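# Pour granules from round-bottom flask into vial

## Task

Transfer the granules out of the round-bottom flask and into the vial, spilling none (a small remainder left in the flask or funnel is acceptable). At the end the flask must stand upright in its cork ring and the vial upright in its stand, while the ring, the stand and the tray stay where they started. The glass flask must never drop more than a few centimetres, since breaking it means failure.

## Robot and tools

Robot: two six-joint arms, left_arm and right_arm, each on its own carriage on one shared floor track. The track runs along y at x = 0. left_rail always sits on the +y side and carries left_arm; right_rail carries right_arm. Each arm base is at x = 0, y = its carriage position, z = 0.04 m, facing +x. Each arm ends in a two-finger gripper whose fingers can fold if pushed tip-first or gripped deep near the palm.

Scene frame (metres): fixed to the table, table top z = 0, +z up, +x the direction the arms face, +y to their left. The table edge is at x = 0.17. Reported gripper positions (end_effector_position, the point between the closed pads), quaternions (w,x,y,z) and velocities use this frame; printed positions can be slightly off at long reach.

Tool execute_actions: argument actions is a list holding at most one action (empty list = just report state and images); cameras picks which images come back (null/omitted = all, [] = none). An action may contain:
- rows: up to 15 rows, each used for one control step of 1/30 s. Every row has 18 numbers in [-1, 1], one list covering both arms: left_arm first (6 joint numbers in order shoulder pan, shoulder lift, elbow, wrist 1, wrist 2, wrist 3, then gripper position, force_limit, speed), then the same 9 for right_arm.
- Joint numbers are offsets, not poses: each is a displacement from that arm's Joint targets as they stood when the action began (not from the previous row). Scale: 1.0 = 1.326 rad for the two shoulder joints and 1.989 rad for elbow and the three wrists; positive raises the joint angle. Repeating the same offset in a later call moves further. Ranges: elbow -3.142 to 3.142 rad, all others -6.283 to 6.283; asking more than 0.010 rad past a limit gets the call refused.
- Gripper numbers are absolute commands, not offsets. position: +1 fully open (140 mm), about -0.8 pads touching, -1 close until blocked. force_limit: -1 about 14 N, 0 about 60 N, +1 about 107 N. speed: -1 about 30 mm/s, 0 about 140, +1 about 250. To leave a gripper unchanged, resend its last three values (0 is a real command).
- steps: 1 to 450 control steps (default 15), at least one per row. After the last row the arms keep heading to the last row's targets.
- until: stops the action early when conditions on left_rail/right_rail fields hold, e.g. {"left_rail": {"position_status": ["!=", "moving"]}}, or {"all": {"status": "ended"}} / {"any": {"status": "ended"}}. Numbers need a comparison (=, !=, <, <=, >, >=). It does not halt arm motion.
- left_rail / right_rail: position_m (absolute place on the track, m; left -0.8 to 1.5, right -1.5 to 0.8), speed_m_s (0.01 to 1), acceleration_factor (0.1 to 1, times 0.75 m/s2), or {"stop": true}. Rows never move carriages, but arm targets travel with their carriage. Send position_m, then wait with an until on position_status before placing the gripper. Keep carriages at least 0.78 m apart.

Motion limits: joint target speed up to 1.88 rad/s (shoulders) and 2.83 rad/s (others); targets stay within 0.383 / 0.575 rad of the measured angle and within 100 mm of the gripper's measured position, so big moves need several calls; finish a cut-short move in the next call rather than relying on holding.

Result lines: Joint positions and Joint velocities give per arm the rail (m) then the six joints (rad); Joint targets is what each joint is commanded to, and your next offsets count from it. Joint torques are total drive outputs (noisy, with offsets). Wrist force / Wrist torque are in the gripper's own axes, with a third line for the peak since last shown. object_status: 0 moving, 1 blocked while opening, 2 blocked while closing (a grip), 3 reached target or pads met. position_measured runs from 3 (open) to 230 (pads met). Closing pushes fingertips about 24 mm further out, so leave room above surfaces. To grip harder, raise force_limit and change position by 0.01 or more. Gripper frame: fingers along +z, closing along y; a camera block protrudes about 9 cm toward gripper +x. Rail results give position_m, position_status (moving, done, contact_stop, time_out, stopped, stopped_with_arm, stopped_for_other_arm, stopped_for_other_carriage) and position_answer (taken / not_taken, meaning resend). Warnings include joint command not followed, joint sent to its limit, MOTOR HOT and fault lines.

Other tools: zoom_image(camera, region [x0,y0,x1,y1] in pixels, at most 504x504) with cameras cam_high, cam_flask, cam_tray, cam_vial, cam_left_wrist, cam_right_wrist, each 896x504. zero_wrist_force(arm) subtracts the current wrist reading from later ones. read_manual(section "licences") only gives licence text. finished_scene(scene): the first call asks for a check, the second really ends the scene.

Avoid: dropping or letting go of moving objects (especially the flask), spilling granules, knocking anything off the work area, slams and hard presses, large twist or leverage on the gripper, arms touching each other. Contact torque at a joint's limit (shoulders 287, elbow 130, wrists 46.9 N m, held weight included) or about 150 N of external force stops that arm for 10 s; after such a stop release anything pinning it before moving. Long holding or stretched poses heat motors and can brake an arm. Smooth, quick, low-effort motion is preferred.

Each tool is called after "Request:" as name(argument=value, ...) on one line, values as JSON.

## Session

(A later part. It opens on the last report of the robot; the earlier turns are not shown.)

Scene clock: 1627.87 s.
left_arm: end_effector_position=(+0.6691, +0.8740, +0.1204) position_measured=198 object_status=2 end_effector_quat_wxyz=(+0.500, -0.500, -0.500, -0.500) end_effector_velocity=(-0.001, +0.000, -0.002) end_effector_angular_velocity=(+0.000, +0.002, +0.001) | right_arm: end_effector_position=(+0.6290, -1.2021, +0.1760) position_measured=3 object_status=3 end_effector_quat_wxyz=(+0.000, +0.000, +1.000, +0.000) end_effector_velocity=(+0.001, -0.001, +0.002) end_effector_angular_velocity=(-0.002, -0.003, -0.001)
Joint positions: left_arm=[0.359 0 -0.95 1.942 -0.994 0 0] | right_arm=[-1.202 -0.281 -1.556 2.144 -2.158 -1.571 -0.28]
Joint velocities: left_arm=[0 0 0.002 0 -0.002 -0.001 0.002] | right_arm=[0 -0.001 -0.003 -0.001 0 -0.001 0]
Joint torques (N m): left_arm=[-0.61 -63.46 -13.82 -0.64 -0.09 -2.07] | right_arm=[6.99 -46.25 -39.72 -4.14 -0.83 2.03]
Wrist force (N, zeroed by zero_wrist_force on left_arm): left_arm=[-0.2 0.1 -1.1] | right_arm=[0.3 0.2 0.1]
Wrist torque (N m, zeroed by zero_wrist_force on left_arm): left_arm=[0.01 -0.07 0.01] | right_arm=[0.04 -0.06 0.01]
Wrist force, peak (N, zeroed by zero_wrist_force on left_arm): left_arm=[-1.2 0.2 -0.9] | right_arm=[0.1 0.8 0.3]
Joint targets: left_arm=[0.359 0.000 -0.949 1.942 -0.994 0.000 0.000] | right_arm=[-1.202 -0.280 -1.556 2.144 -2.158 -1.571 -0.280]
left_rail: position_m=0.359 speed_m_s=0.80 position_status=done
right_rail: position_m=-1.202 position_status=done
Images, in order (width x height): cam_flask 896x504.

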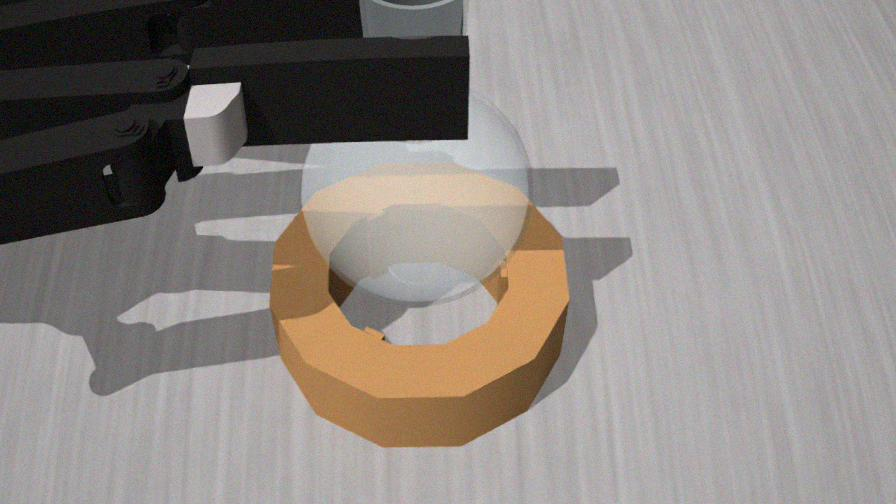

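Request:
execute_actions(actions=[{"rows":[[0,0.000041,0.000001,-0.000029,0,0,-1,-0.1,-1,0,0,0,0,0,0,1,1,1],[0,0.000293,0.000009,-0.000205,0,0,-1,-0.1,-1,0,0,0,0,0,0,1,1,1],[0,0.000885,0.000029,-0.000618,0,0,-1,-0.1,-1,0,0,0,0,0,0,1,1,1],[0,0.001863,0.00006,-0.001302,0,0,-1,-0.1,-1,0,0,0,0,0,0,1,1,1],[0,0.003207,0.000104,-0.002242,0,0,-1,-0.1,-1,0,0,0,0,0,0,1,1,1],[0,0.00485,0.000157,-0.00339,0,0,-1,-0.1,-1,0,0,0,0,0,0,1,1,1],[0,0.006688,0.000216,-0.004675,0,0,-1,-0.1,-1,0,0,0,0,0,0,1,1,1],[0,0.008592,0.000278,-0.006006,0,0,-1,-0.1,-1,0,0,0,0,0,0,1,1,1],[0,0.01043,0.000337,-0.007291,0,0,-1,-0.1,-1,0,0,0,0,0,0,1,1,1],[0,0.012073,0.00039,-0.008439,0,0,-1,-0.1,-1,0,0,0,0,0,0,1,1,1],[0,0.013417,0.000434,-0.009379,0,0,-1,-0.1,-1,0,0,0,0,0,0,1,1,1],[0,0.014395,0.000465,-0.010063,0,0,-1,-0.1,-1,0,0,0,0,0,0,1,1,1],[0,0.014987,0.000485,-0.010476,0,0,-1,-0.1,-1,0,0,0,0,0,0,1,1,1],[0,0.015239,0.000493,-0.010652,0,0,-1,-0.1,-1,0,0,0,0,0,0,1,1,1],[0,0.01528,0.000494,-0.010681,0,0,-1,-0.1,-1,0,0,0,0,0,0,1,1,1]],"steps":22}], cameras=["cam_flask"])

Scene clock: 1639.93 s.
left_arm: end_effector_position=(+0.6689, +0.8740, +0.1065) position_measured=198 object_status=2 end_effector_quat_wxyz=(+0.500, -0.500, -0.500, -0.500) end_effector_velocity=(+0.000, +0.000, -0.001) end_effector_angular_velocity=(+0.000, +0.000, +0.000) | right_arm: end_effector_position=(+0.6290, -1.2021, +0.1760) position_measured=3 object_status=3 end_effector_quat_wxyz=(+0.000, +0.000, +1.000, +0.000) end_effector_velocity=(+0.000, +0.000, +0.000) end_effector_angular_velocity=(+0.002, -0.001, -0.001)
Joint positions: left_arm=[0.359 0 -0.929 1.943 -1.015 0 0] | right_arm=[-1.202 -0.281 -1.556 2.144 -2.158 -1.571 -0.28]
Joint velocities: left_arm=[0 0 0.001 -0.001 -0.001 0 0] | right_arm=[0 -0.001 0 0.001 -0.001 0.002 0.001]
Joint torques (N m): left_arm=[-0.22 -67.26 -13.13 -1.01 -0.72 -2] | right_arm=[4.05 -45.28 -40.33 -4.34 -1.42 2.21]
Wrist force (N, zeroed by zero_wrist_force on left_arm): left_arm=[-0.4 0.1 -0.7] | right_arm=[0.2 0.1 -0.2]
Wrist torque (N m, zeroed by zero_wrist_force on left_arm): left_arm=[0.01 -0.03 0.00] | right_arm=[0.02 -0.03 0.01]
Wrist force, peak (N, zeroed by zero_wrist_force on left_arm): left_arm=[-0.7 -0.3 -1.5] | right_arm=[0.4 0.6 0.1]
Joint targets: left_arm=[0.359 0.000 -0.929 1.943 -1.015 0.000 0.000] | right_arm=[-1.202 -0.280 -1.556 2.144 -2.158 -1.571 -0.280]
left_rail: position_m=0.359 speed_m_s=0.80 position_status=done
right_rail: position_m=-1.202 position_status=done
Images, in order (width x height): cam_flask 896x504.

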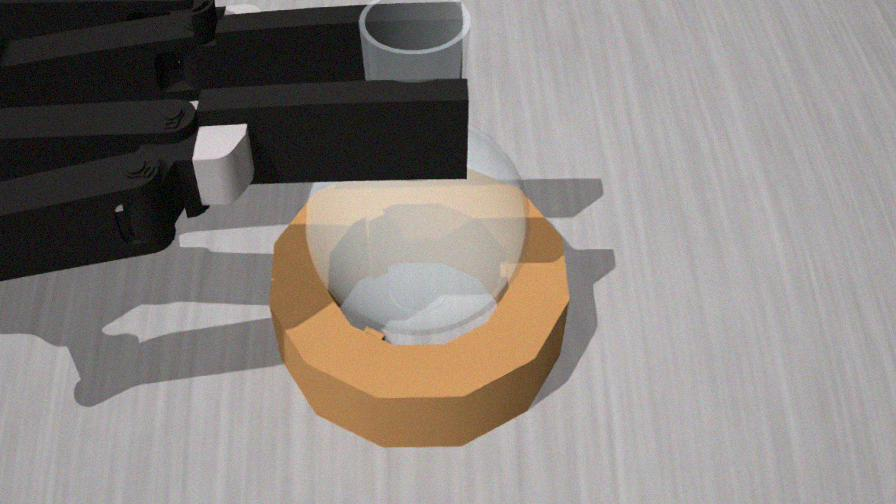

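Request:
execute_actions(actions=[{"rows":[[0,0.000009,0,-0.000006,0,0,-1,-0.1,-1,0,0,0,0,0,0,1,1,1],[0,0.000062,0.000002,-0.000044,0,0,-1,-0.1,-1,0,0,0,0,0,0,1,1,1],[0,0.000188,0.000006,-0.000131,0,0,-1,-0.1,-1,0,0,0,0,0,0,1,1,1],[0,0.000395,0.000013,-0.000276,0,0,-1,-0.1,-1,0,0,0,0,0,0,1,1,1],[0,0.00068,0.000022,-0.000476,0,0,-1,-0.1,-1,0,0,0,0,0,0,1,1,1],[0,0.001029,0.000033,-0.000719,0,0,-1,-0.1,-1,0,0,0,0,0,0,1,1,1],[0,0.001419,0.000046,-0.000992,0,0,-1,-0.1,-1,0,0,0,0,0,0,1,1,1],[0,0.001822,0.000059,-0.001274,0,0,-1,-0.1,-1,0,0,0,0,0,0,1,1,1],[0,0.002212,0.000072,-0.001547,0,0,-1,-0.1,-1,0,0,0,0,0,0,1,1,1],[0,0.002561,0.000083,-0.00179,0,0,-1,-0.1,-1,0,0,0,0,0,0,1,1,1],[0,0.002846,0.000092,-0.00199,0,0,-1,-0.1,-1,0,0,0,0,0,0,1,1,1],[0,0.003053,0.000099,-0.002135,0,0,-1,-0.1,-1,0,0,0,0,0,0,1,1,1],[0,0.003179,0.000103,-0.002222,0,0,-1,-0.1,-1,0,0,0,0,0,0,1,1,1],[0,0.003232,0.000105,-0.00226,0,0,-1,-0.1,-1,0,0,0,0,0,0,1,1,1],[0,0.003241,0.000105,-0.002266,0,0,-1,-0.1,-1,0,0,0,0,0,0,1,1,1]],"steps":20}], cameras=["cam_flask"])

Scene clock: 1652.27 s.
left_arm: end_effector_position=(+0.6688, +0.8740, +0.1035) position_measured=198 object_status=2 end_effector_quat_wxyz=(+0.500, -0.500, -0.500, -0.500) end_effector_velocity=(+0.000, -0.001, +0.000) end_effector_angular_velocity=(+0.000, +0.001, -0.001) | right_arm: end_effector_position=(+0.6290, -1.2021, +0.1760) position_measured=3 object_status=3 end_effector_quat_wxyz=(+0.000, +0.000, +1.000, +0.000) end_effector_velocity=(+0.001, -0.001, +0.001) end_effector_angular_velocity=(-0.001, -0.002, +0.000)
Joint positions: left_arm=[0.359 0 -0.925 1.943 -1.02 0 0] | right_arm=[-1.202 -0.281 -1.556 2.144 -2.158 -1.571 -0.28]
Joint velocities: left_arm=[0 -0.001 0 0 0 0 0] | right_arm=[0 0 -0.001 -0.001 0 0 0]
Joint torques (N m): left_arm=[0.26 -70.22 -12.91 -1.71 -1.6 -1.83] | right_arm=[5.71 -44.07 -39.85 -4.15 -0.62 2.06]
Wrist force (N, zeroed by zero_wrist_force on left_arm): left_arm=[0.5 0.2 -1.0] | right_arm=[0.2 0.2 0.0]
Wrist torque (N m, zeroed by zero_wrist_force on left_arm): left_arm=[0.01 -0.04 0.00] | right_arm=[0.04 -0.03 0.01]
Wrist force, peak (N, zeroed by zero_wrist_force on left_arm): left_arm=[-0.2 0.5 -1.3] | right_arm=[0.6 0.5 -0.2]
Joint targets: left_arm=[0.359 0.000 -0.925 1.943 -1.020 0.000 0.000] | right_arm=[-1.202 -0.280 -1.556 2.144 -2.158 -1.571 -0.280]
left_rail: position_m=0.359 speed_m_s=0.80 position_status=done
right_rail: position_m=-1.202 position_status=done
Images, in order (width x height): cam_flask 896x504.

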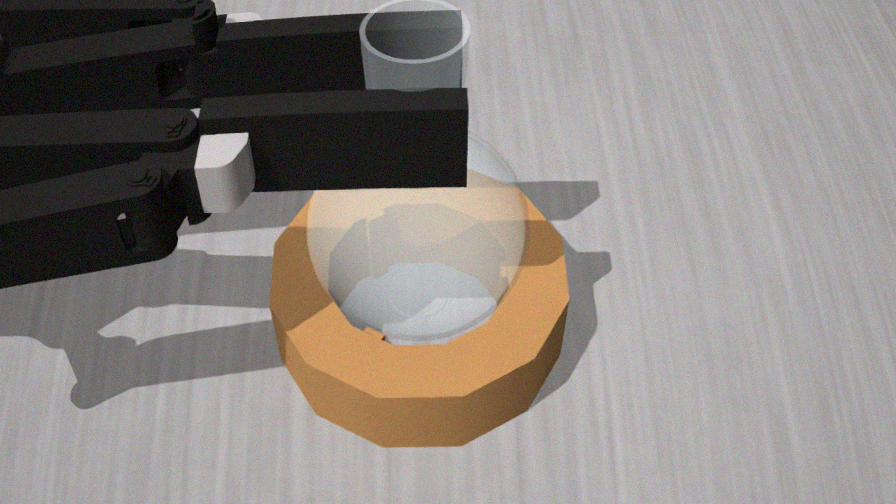

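Request:
execute_actions(actions=[{"rows":[[0,0,0,0,0,0,-0.05,-0.1,-1,0,0,0,0,0,0,1,1,1]],"steps":42}], cameras=["cam_flask", "cam_left_wrist"])

Scene clock: 1664.63 s.
left_arm: end_effector_position=(+0.6688, +0.8740, +0.1034) position_measured=135 object_status=3 end_effector_quat_wxyz=(+0.500, -0.500, -0.500, -0.500) end_effector_velocity=(+0.000, +0.000, +0.000) end_effector_angular_velocity=(+0.000, +0.001, +0.001) | right_arm: end_effector_position=(+0.6290, -1.2021, +0.1760) position_measured=3 object_status=3 end_effector_quat_wxyz=(+0.000, +0.000, +1.000, +0.000) end_effector_velocity=(-0.001, +0.000, +0.001) end_effector_angular_velocity=(-0.001, +0.001, +0.000)
Joint positions: left_arm=[0.359 0 -0.925 1.943 -1.02 0 0] | right_arm=[-1.202 -0.281 -1.556 2.144 -2.158 -1.571 -0.281]
Joint velocities: left_arm=[0 0 0 0 0 0 0] | right_arm=[0 0 -0.002 0 0.002 -0.001 0]
Joint torques (N m): left_arm=[-0.34 -69.48 -23.64 -0.05 -1.84 -1.98] | right_arm=[6.5 -46.26 -39.87 -4.26 -0.91 2.09]
Wrist force (N, zeroed by zero_wrist_force on left_arm): left_arm=[0.2 0.1 -0.8] | right_arm=[0.1 0.2 0.2]
Wrist torque (N m, zeroed by zero_wrist_force on left_arm): left_arm=[0.01 -0.02 0.00] | right_arm=[0.04 -0.02 0.01]
Wrist force, peak (N, zeroed by zero_wrist_force on left_arm): left_arm=[1.0 0.3 -1.5] | right_arm=[0.6 0.6 0.1]
Joint targets: left_arm=[0.359 0.000 -0.925 1.943 -1.020 0.000 0.000] | right_arm=[-1.202 -0.280 -1.556 2.144 -2.158 -1.571 -0.280]
left_rail: position_m=0.359 speed_m_s=0.80 position_status=done
right_rail: position_m=-1.202 position_status=done
Images, in order (width x height): cam_flask 896x504, cam_left_wrist 896x504.

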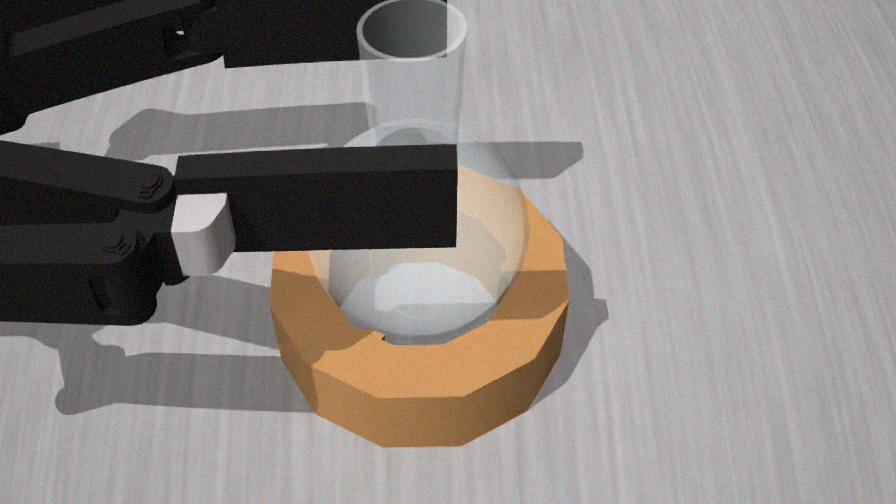

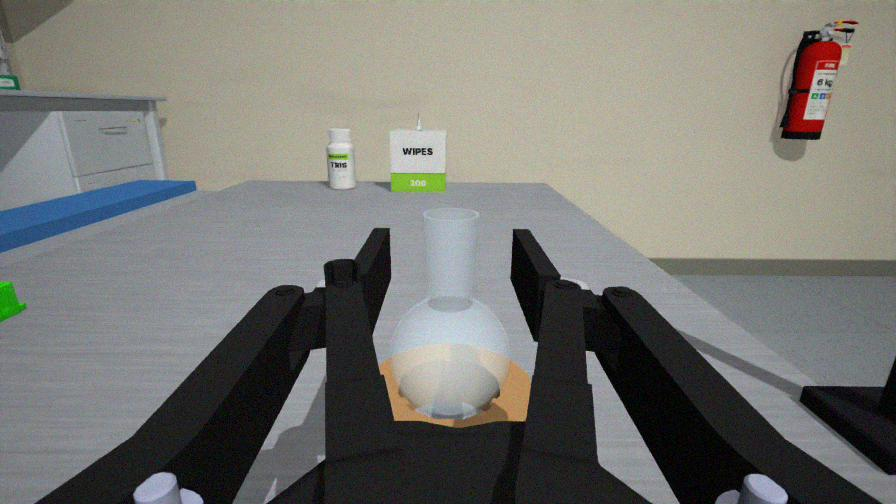

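Request:
execute_actions(actions=[{"left_rail":{"position_m":0.24,"speed_m_s":0.8,"acceleration_factor":0.8},"rows":[[0,0,0,0,0,0,-0.05,-0.1,-1,0,0,0,0,0,0,1,1,1]],"steps":200,"until":{"any":{"status":"ended"}}}], cameras=["cam_flask"])

Scene clock: 1758.23 s.
left_arm: end_effector_position=(+0.6688, +0.7548, +0.1034) position_measured=135 object_status=3 end_effector_quat_wxyz=(+0.500, -0.500, -0.500, -0.500) end_effector_velocity=(+0.000, -0.001, +0.000) end_effector_angular_velocity=(+0.000, +0.000, +0.000) | right_arm: end_effector_position=(+0.6290, -1.2021, +0.1760) position_measured=3 object_status=3 end_effector_quat_wxyz=(+0.000, +0.000, +1.000, +0.000) end_effector_velocity=(+0.000, +0.002, +0.000) end_effector_angular_velocity=(+0.001, +0.000, +0.004)
Joint positions: left_arm=[0.24 0 -0.925 1.943 -1.02 0 0] | right_arm=[-1.202 -0.281 -1.556 2.144 -2.158 -1.571 -0.28]
Joint velocities: left_arm=[-0.001 0 0 0 0 0 0] | right_arm=[0 0.003 0.001 0 0 0.001 -0.001]
Joint torques (N m): left_arm=[1.11 -70.61 -30.54 0.9 -1.77 -1.91] | right_arm=[2.58 -43.72 -40.18 -3.83 -0.42 2.35]
Wrist force (N, zeroed by zero_wrist_force on left_arm): left_arm=[0.4 0.4 -1.0] | right_arm=[0.2 0.1 0.0]
Wrist torque (N m, zeroed by zero_wrist_force on left_arm): left_arm=[0.09 -0.07 0.00] | right_arm=[0.02 -0.04 0.01]
Wrist force, peak (N, zeroed by zero_wrist_force on left_arm): left_arm=[0.0 0.5 -2.8] | right_arm=[0.0 0.7 -0.1]
Joint targets: left_arm=[0.240 0.000 -0.925 1.943 -1.020 0.000 0.000] | right_arm=[-1.202 -0.280 -1.556 2.144 -2.158 -1.571 -0.280]
left_rail: position_m=0.240 speed_m_s=0.80 position_status=done
right_rail: position_m=-1.202 position_status=done
Images, in order (width x height): cam_flask 896x504.

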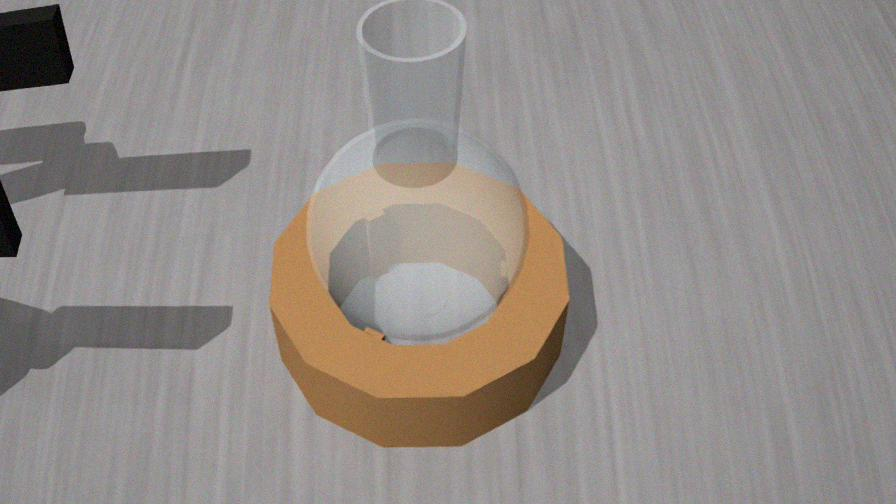

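Request:
execute_actions(actions=[{"left_rail":{"position_m":-0.03,"speed_m_s":0.8,"acceleration_factor":0.8},"rows":[[0,-0.000506,0.000117,-0.00049,-0.000711,0,-1,-0.1,0,0,0,0,0,0,0,1,1,1],[0,-0.003598,0.00083,-0.003486,-0.005054,0,-1,-0.1,0,0,0,0,0,0,0,1,1,1],[0,-0.010851,0.002503,-0.010511,-0.015242,0,-1,-0.1,0,0,0,0,0,0,0,1,1,1],[0,-0.022845,0.00527,-0.02213,-0.03209,0,-1,-0.1,0,0,0,0,0,0,0,1,1,1],[0,-0.039337,0.009075,-0.038106,-0.055256,0,-1,-0.1,0,0,0,0,0,0,0,1,1,1],[0,-0.059483,0.013722,-0.057622,-0.083555,0,-1,-0.1,0,0,0,0,0,0,0,1,1,1],[0,-0.082028,0.018923,-0.079461,-0.115223,0,-1,-0.1,0,0,0,0,0,0,0,1,1,1],[0,-0.105378,0.02431,-0.102082,-0.148024,0,-1,-0.1,0,0,0,0,0,0,0,1,1,1],[0,-0.127923,0.029511,-0.123921,-0.179692,0,-1,-0.1,0,0,0,0,0,0,0,1,1,1],[0,-0.14807,0.034158,-0.143437,-0.207991,0,-1,-0.1,0,0,0,0,0,0,0,1,1,1],[0,-0.164561,0.037963,-0.159413,-0.231157,0,-1,-0.1,0,0,0,0,0,0,0,1,1,1],[0,-0.176555,0.04073,-0.171032,-0.248005,0,-1,-0.1,0,0,0,0,0,0,0,1,1,1],[0,-0.183808,0.042403,-0.178057,-0.258193,0,-1,-0.1,0,0,0,0,0,0,0,1,1,1],[0,-0.1869,0.043116,-0.181053,-0.262536,0,-1,-0.1,0,0,0,0,0,0,0,1,1,1],[0,-0.187406,0.043233,-0.181543,-0.263247,0,-1,-0.1,0,0,0,0,0,0,0,1,1,1]],"steps":200,"until":{"left_rail":{"position_status":["!=","moving"]}}}], cameras=[])

Request:
execute_actions(actions=[{"rows":[[0,-0.000506,0.000117,-0.00049,-0.000711,0,-1,-0.1,0,0,0,0,0,0,0,1,1,1],[0,-0.003598,0.00083,-0.003486,-0.005054,0,-1,-0.1,0,0,0,0,0,0,0,1,1,1],[0,-0.010851,0.002503,-0.010511,-0.015242,0,-1,-0.1,0,0,0,0,0,0,0,1,1,1],[0,-0.022845,0.00527,-0.02213,-0.03209,0,-1,-0.1,0,0,0,0,0,0,0,1,1,1],[0,-0.039337,0.009075,-0.038106,-0.055256,0,-1,-0.1,0,0,0,0,0,0,0,1,1,1],[0,-0.059483,0.013722,-0.057622,-0.083555,0,-1,-0.1,0,0,0,0,0,0,0,1,1,1],[0,-0.082028,0.018923,-0.079461,-0.115223,0,-1,-0.1,0,0,0,0,0,0,0,1,1,1],[0,-0.105378,0.02431,-0.102082,-0.148024,0,-1,-0.1,0,0,0,0,0,0,0,1,1,1],[0,-0.127923,0.029511,-0.123921,-0.179692,0,-1,-0.1,0,0,0,0,0,0,0,1,1,1],[0,-0.14807,0.034158,-0.143437,-0.207991,0,-1,-0.1,0,0,0,0,0,0,0,1,1,1],[0,-0.164561,0.037963,-0.159413,-0.231157,0,-1,-0.1,0,0,0,0,0,0,0,1,1,1],[0,-0.176555,0.04073,-0.171032,-0.248005,0,-1,-0.1,0,0,0,0,0,0,0,1,1,1],[0,-0.183808,0.042403,-0.178057,-0.258193,0,-1,-0.1,0,0,0,0,0,0,0,1,1,1],[0,-0.1869,0.043116,-0.181053,-0.262536,0,-1,-0.1,0,0,0,0,0,0,0,1,1,1],[0,-0.187406,0.043233,-0.181543,-0.263247,0,-1,-0.1,0,0,0,0,0,0,0,1,1,1]],"steps":24}], cameras=["cam_tray"])

Scene clock: 1808.80 s.
left_arm: end_effector_position=(+0.5245, +0.4392, +0.1648) position_measured=233 object_status=3 end_effector_quat_wxyz=(-0.433, +0.250, +0.750, +0.433) end_effector_velocity=(-0.001, -0.001, +0.000) end_effector_angular_velocity=(+0.001, -0.001, +0.002) | right_arm: end_effector_position=(+0.6290, -1.2021, +0.1760) position_measured=3 object_status=3 end_effector_quat_wxyz=(+0.000, +0.000, +1.000, +0.000) end_effector_velocity=(+0.000, -0.001, -0.001) end_effector_angular_velocity=(+0.000, +0.003, -0.001)
Joint positions: left_arm=[-0.03 0 -1.173 2.029 -1.381 -0.524 0] | right_arm=[-1.202 -0.281 -1.556 2.144 -2.158 -1.571 -0.281]
Joint velocities: left_arm=[-0.001 0.001 0 0 0 0 -0.002] | right_arm=[0 -0.001 0.003 -0.001 0.001 -0.001 0]
Joint torques (N m): left_arm=[1.01 -80.47 -19.93 -2.48 -1.51 -2.02] | right_arm=[3.05 -45.03 -40.78 -4.16 -0.52 2.06]
Wrist force (N, zeroed by zero_wrist_force on left_arm): left_arm=[0.3 0.2 -0.5] | right_arm=[-0.2 0.3 -0.2]
Wrist torque (N m, zeroed by zero_wrist_force on left_arm): left_arm=[0.01 0.00 0.02] | right_arm=[0.06 0.05 0.01]
Wrist force, peak (N, zeroed by zero_wrist_force on left_arm): left_arm=[3.8 0.2 0.4] | right_arm=[0.6 0.2 -0.2]
Joint targets: left_arm=[-0.030 0.000 -1.173 2.029 -1.381 -0.524 0.000] | right_arm=[-1.202 -0.280 -1.556 2.144 -2.158 -1.571 -0.280]
left_rail: position_m=-0.030 speed_m_s=0.80 position_status=done
right_rail: position_m=-1.202 position_status=done
No camera images: "cameras" was empty.

Scene clock: 1810.03 s.
left_arm: end_effector_position=(+0.4872, +0.3145, +0.1457) position_measured=233 object_status=3 end_effector_quat_wxyz=(-0.250, +0.067, +0.933, +0.250) end_effector_velocity=(+0.000, -0.001, +0.000) end_effector_angular_velocity=(-0.003, -0.003, +0.002) | right_arm: end_effector_position=(+0.6290, -1.2021, +0.1760) position_measured=3 object_status=3 end_effector_quat_wxyz=(+0.000, +0.000, +1.000, +0.000) end_effector_velocity=(+0.000, +0.000, +0.001) end_effector_angular_velocity=(+0.000, -0.001, +0.000)
Joint positions: left_arm=[-0.03 0 -1.421 2.115 -1.742 -1.047 0] | right_arm=[-1.202 -0.281 -1.556 2.144 -2.158 -1.571 -0.28]
Joint velocities: left_arm=[0 0 -0.002 0 -0.002 -0.003 0] | right_arm=[0 0 -0.001 0 0.001 0 0.001]
Joint torques (N m): left_arm=[1.37 -64.9 -25.03 -3.83 -0.71 -1.86] | right_arm=[5.62 -46.08 -40.37 -3.76 -0.24 2.41]
Wrist force (N, zeroed by zero_wrist_force on left_arm): left_arm=[0.4 0.1 -1.6] | right_arm=[0.3 0.0 0.0]
Wrist torque (N m, zeroed by zero_wrist_force on left_arm): left_arm=[-0.10 0.06 0.09] | right_arm=[0.01 -0.04 0.01]
Wrist force, peak (N, zeroed by zero_wrist_force on left_arm): left_arm=[2.0 -0.3 -2.8] | right_arm=[0.3 0.5 0.1]
Joint targets: left_arm=[-0.030 0.000 -1.422 2.115 -1.742 -1.047 0.000] | right_arm=[-1.202 -0.280 -1.556 2.144 -2.158 -1.571 -0.280]
left_rail: position_m=-0.030 speed_m_s=0.80 position_status=done
right_rail: position_m=-1.202 position_status=done
Images, in order (width x height): cam_tray 896x504.

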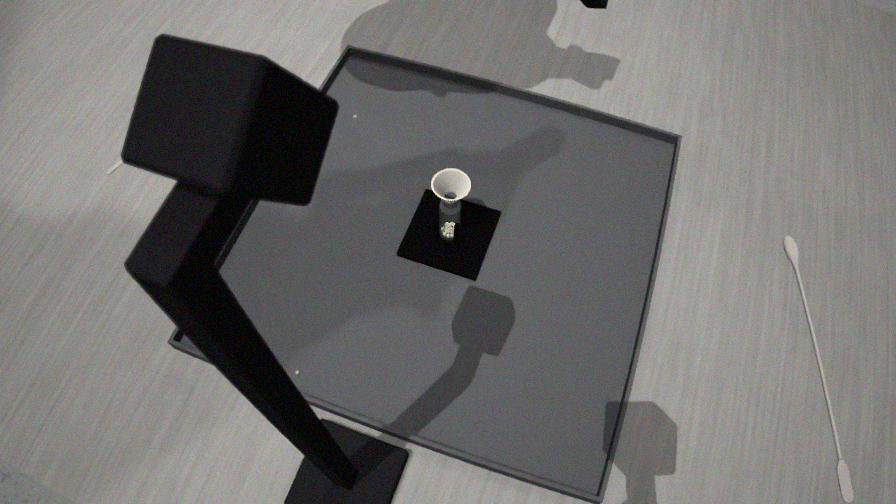

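Request:
execute_actions(actions=[{"rows":[[0,-0.000506,0.000117,-0.00049,-0.000711,0,-1,-0.1,0,0,0,0,0,0,0,1,1,1],[0,-0.003598,0.00083,-0.003486,-0.005054,0,-1,-0.1,0,0,0,0,0,0,0,1,1,1],[0,-0.010851,0.002503,-0.010511,-0.015242,0,-1,-0.1,0,0,0,0,0,0,0,1,1,1],[0,-0.022845,0.00527,-0.02213,-0.03209,0,-1,-0.1,0,0,0,0,0,0,0,1,1,1],[0,-0.039337,0.009075,-0.038106,-0.055256,0,-1,-0.1,0,0,0,0,0,0,0,1,1,1],[0,-0.059483,0.013722,-0.057622,-0.083555,0,-1,-0.1,0,0,0,0,0,0,0,1,1,1],[0,-0.082028,0.018923,-0.079461,-0.115223,0,-1,-0.1,0,0,0,0,0,0,0,1,1,1],[0,-0.105378,0.02431,-0.102082,-0.148024,0,-1,-0.1,0,0,0,0,0,0,0,1,1,1],[0,-0.127923,0.029511,-0.123921,-0.179692,0,-1,-0.1,0,0,0,0,0,0,0,1,1,1],[0,-0.14807,0.034158,-0.143437,-0.207991,0,-1,-0.1,0,0,0,0,0,0,0,1,1,1],[0,-0.164561,0.037963,-0.159413,-0.231157,0,-1,-0.1,0,0,0,0,0,0,0,1,1,1],[0,-0.176555,0.04073,-0.171032,-0.248005,0,-1,-0.1,0,0,0,0,0,0,0,1,1,1],[0,-0.183808,0.042403,-0.178057,-0.258193,0,-1,-0.1,0,0,0,0,0,0,0,1,1,1],[0,-0.1869,0.043116,-0.181053,-0.262536,0,-1,-0.1,0,0,0,0,0,0,0,1,1,1],[0,-0.187406,0.043233,-0.181543,-0.263247,0,-1,-0.1,0,0,0,0,0,0,0,1,1,1]],"steps":24}], cameras=["cam_left_wrist"])

Scene clock: 1822.17 s.
left_arm: end_effector_position=(+0.5522, +0.1442, +0.2003) position_measured=233 object_status=3 end_effector_quat_wxyz=(+0.000, +0.000, +1.000, +0.000) end_effector_velocity=(+0.000, -0.001, +0.001) end_effector_angular_velocity=(-0.004, -0.003, +0.001) | right_arm: end_effector_position=(+0.6290, -1.2021, +0.1760) position_measured=3 object_status=3 end_effector_quat_wxyz=(+0.000, +0.000, +1.000, +0.000) end_effector_velocity=(+0.001, +0.000, +0.001) end_effector_angular_velocity=(+0.000, -0.001, +0.000)
Joint positions: left_arm=[-0.03 0 -1.67 2.201 -2.103 -1.57 0] | right_arm=[-1.202 -0.281 -1.556 2.144 -2.158 -1.571 -0.28]
Joint velocities: left_arm=[0 0.001 -0.001 0 -0.002 -0.004 -0.001] | right_arm=[0 0 0 -0.001 0 0 0]
Joint torques (N m): left_arm=[0.55 -57.42 -30.72 -7.19 -2.31 -1.82] | right_arm=[4.97 -46.63 -39.92 -4.15 -0.58 2.17]
Wrist force (N, zeroed by zero_wrist_force on left_arm): left_arm=[1.0 0.3 -1.9] | right_arm=[0.0 0.3 -0.1]
Wrist torque (N m, zeroed by zero_wrist_force on left_arm): left_arm=[-0.18 -0.14 0.07] | right_arm=[0.06 0.01 0.01]
Wrist force, peak (N, zeroed by zero_wrist_force on left_arm): left_arm=[1.6 -0.8 -4.3] | right_arm=[0.1 0.7 0.2]
Joint targets: left_arm=[-0.030 0.000 -1.670 2.201 -2.103 -1.571 0.000] | right_arm=[-1.202 -0.280 -1.556 2.144 -2.158 -1.571 -0.280]
left_rail: position_m=-0.030 speed_m_s=0.80 position_status=done
right_rail: position_m=-1.202 position_status=done
Images, in order (width x height): cam_left_wrist 896x504.

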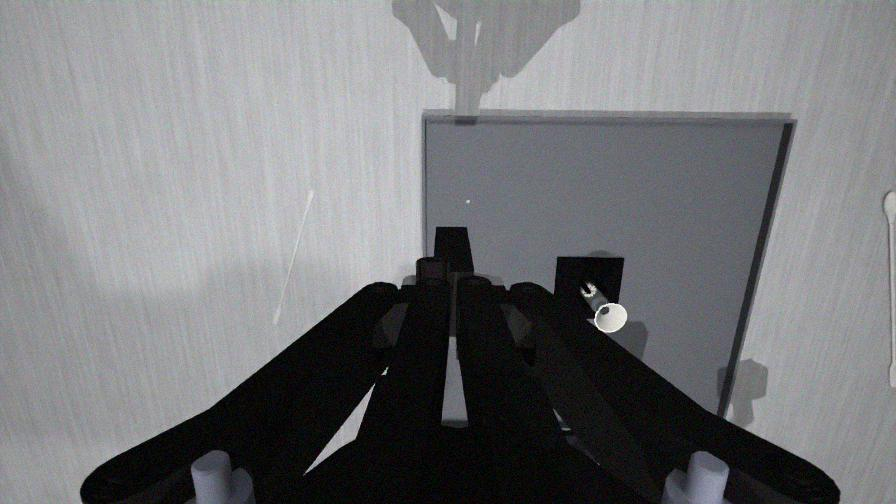

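Request:
zoom_image(camera="cam_left_wrist", region=[380, 100, 560, 320])

Scaled by 2.291 from the camera's 896x504 image, which has a finer 1280x720 frame.

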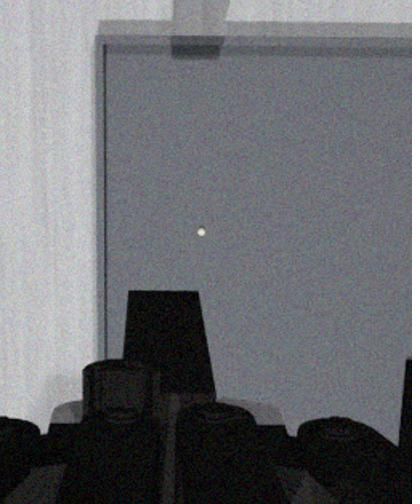

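Request:
execute_actions(actions=[{"left_rail":{"position_m":0.0,"speed_m_s":0.8,"acceleration_factor":0.8},"rows":[[0,0.000387,0.000177,-0.000435,0,0,-1,-0.1,0,0,0,0,0,0,0,1,1,1],[0,0.002755,0.001257,-0.003094,0,0,-1,-0.1,0,0,0,0,0,0,0,1,1,1],[0,0.008309,0.003791,-0.00933,0,0,-1,-0.1,0,0,0,0,0,0,0,1,1,1],[0,0.017493,0.007982,-0.019643,0,0,-1,-0.1,0,0,0,0,0,0,0,1,1,1],[0,0.030121,0.013743,-0.033824,0,0,-1,-0.1,0,0,0,0,0,0,0,1,1,1],[0,0.045548,0.020782,-0.051147,0,0,-1,-0.1,0,0,0,0,0,0,0,1,1,1],[0,0.062812,0.028659,-0.070532,0,0,-1,-0.1,0,0,0,0,0,0,0,1,1,1],[0,0.080692,0.036817,-0.090611,0,0,-1,-0.1,0,0,0,0,0,0,0,1,1,1],[0,0.097956,0.044694,-0.109996,0,0,-1,-0.1,0,0,0,0,0,0,0,1,1,1],[0,0.113383,0.051733,-0.127319,0,0,-1,-0.1,0,0,0,0,0,0,0,1,1,1],[0,0.126011,0.057494,-0.1415,0,0,-1,-0.1,0,0,0,0,0,0,0,1,1,1],[0,0.135195,0.061685,-0.151813,0,0,-1,-0.1,0,0,0,0,0,0,0,1,1,1],[0,0.140749,0.064219,-0.158049,0,0,-1,-0.1,0,0,0,0,0,0,0,1,1,1],[0,0.143117,0.065299,-0.160708,0,0,-1,-0.1,0,0,0,0,0,0,0,1,1,1],[0,0.143504,0.065476,-0.161143,0,0,-1,-0.1,0,0,0,0,0,0,0,1,1,1]],"steps":26}], cameras=["cam_left_wrist", "cam_vial"])

Scene clock: 1958.53 s.
left_arm: end_effector_position=(+0.5524, +0.1741, +0.0606) position_measured=233 object_status=3 end_effector_quat_wxyz=(+0.000, +0.000, +1.000, +0.000) end_effector_velocity=(+0.000, +0.000, -0.002) end_effector_angular_velocity=(+0.000, +0.000, +0.000) | right_arm: end_effector_position=(+0.6290, -1.2021, +0.1760) position_measured=3 object_status=3 end_effector_quat_wxyz=(+0.000, +0.000, +1.000, +0.000) end_effector_velocity=(-0.001, +0.000, -0.001) end_effector_angular_velocity=(+0.001, +0.001, -0.001)
Joint positions: left_arm=[0 0 -1.48 2.331 -2.423 -1.571 0] | right_arm=[-1.202 -0.281 -1.556 2.144 -2.158 -1.571 -0.281]
Joint velocities: left_arm=[0 -0.001 0.002 0.002 -0.004 0 0] | right_arm=[0 -0.001 0 0.001 0 0 0]
Joint torques (N m): left_arm=[0.57 -36.74 -22.5 -6.68 -2.33 -1.86] | right_arm=[5.33 -47.49 -40.95 -4.02 -0.86 1.71]
Wrist force (N, zeroed by zero_wrist_force on left_arm): left_arm=[0.8 0.1 -2.2] | right_arm=[-0.1 0.1 0.0]
Wrist torque (N m, zeroed by zero_wrist_force on left_arm): left_arm=[-0.20 -0.11 0.11] | right_arm=[0.03 0.03 0.01]
Wrist force, peak (N, zeroed by zero_wrist_force on left_arm): left_arm=[0.7 0.5 -5.8] | right_arm=[0.5 0.2 -0.2]
Joint targets: left_arm=[0.000 0.000 -1.480 2.331 -2.423 -1.571 0.000] | right_arm=[-1.202 -0.280 -1.556 2.144 -2.158 -1.571 -0.280]
left_rail: position_m=0.000 speed_m_s=0.80 position_status=done
right_rail: position_m=-1.202 position_status=done
Images, in order (width x height): cam_vial 896x504, cam_left_wrist 896x504.

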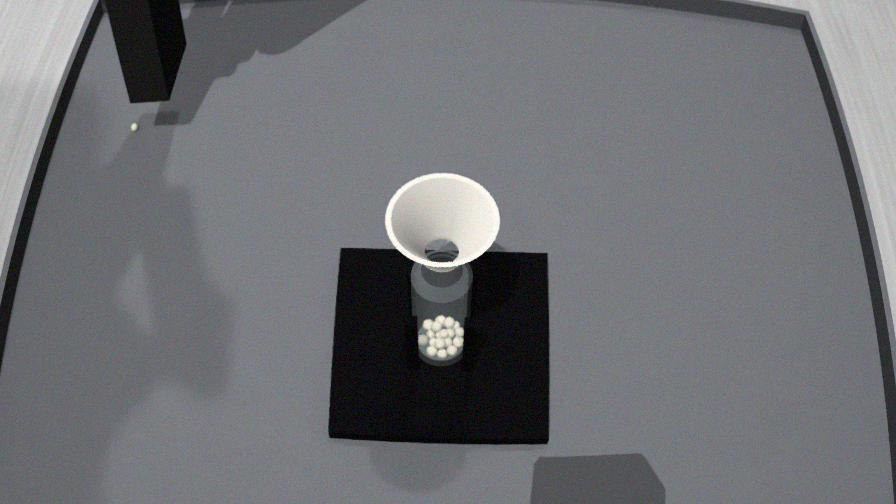

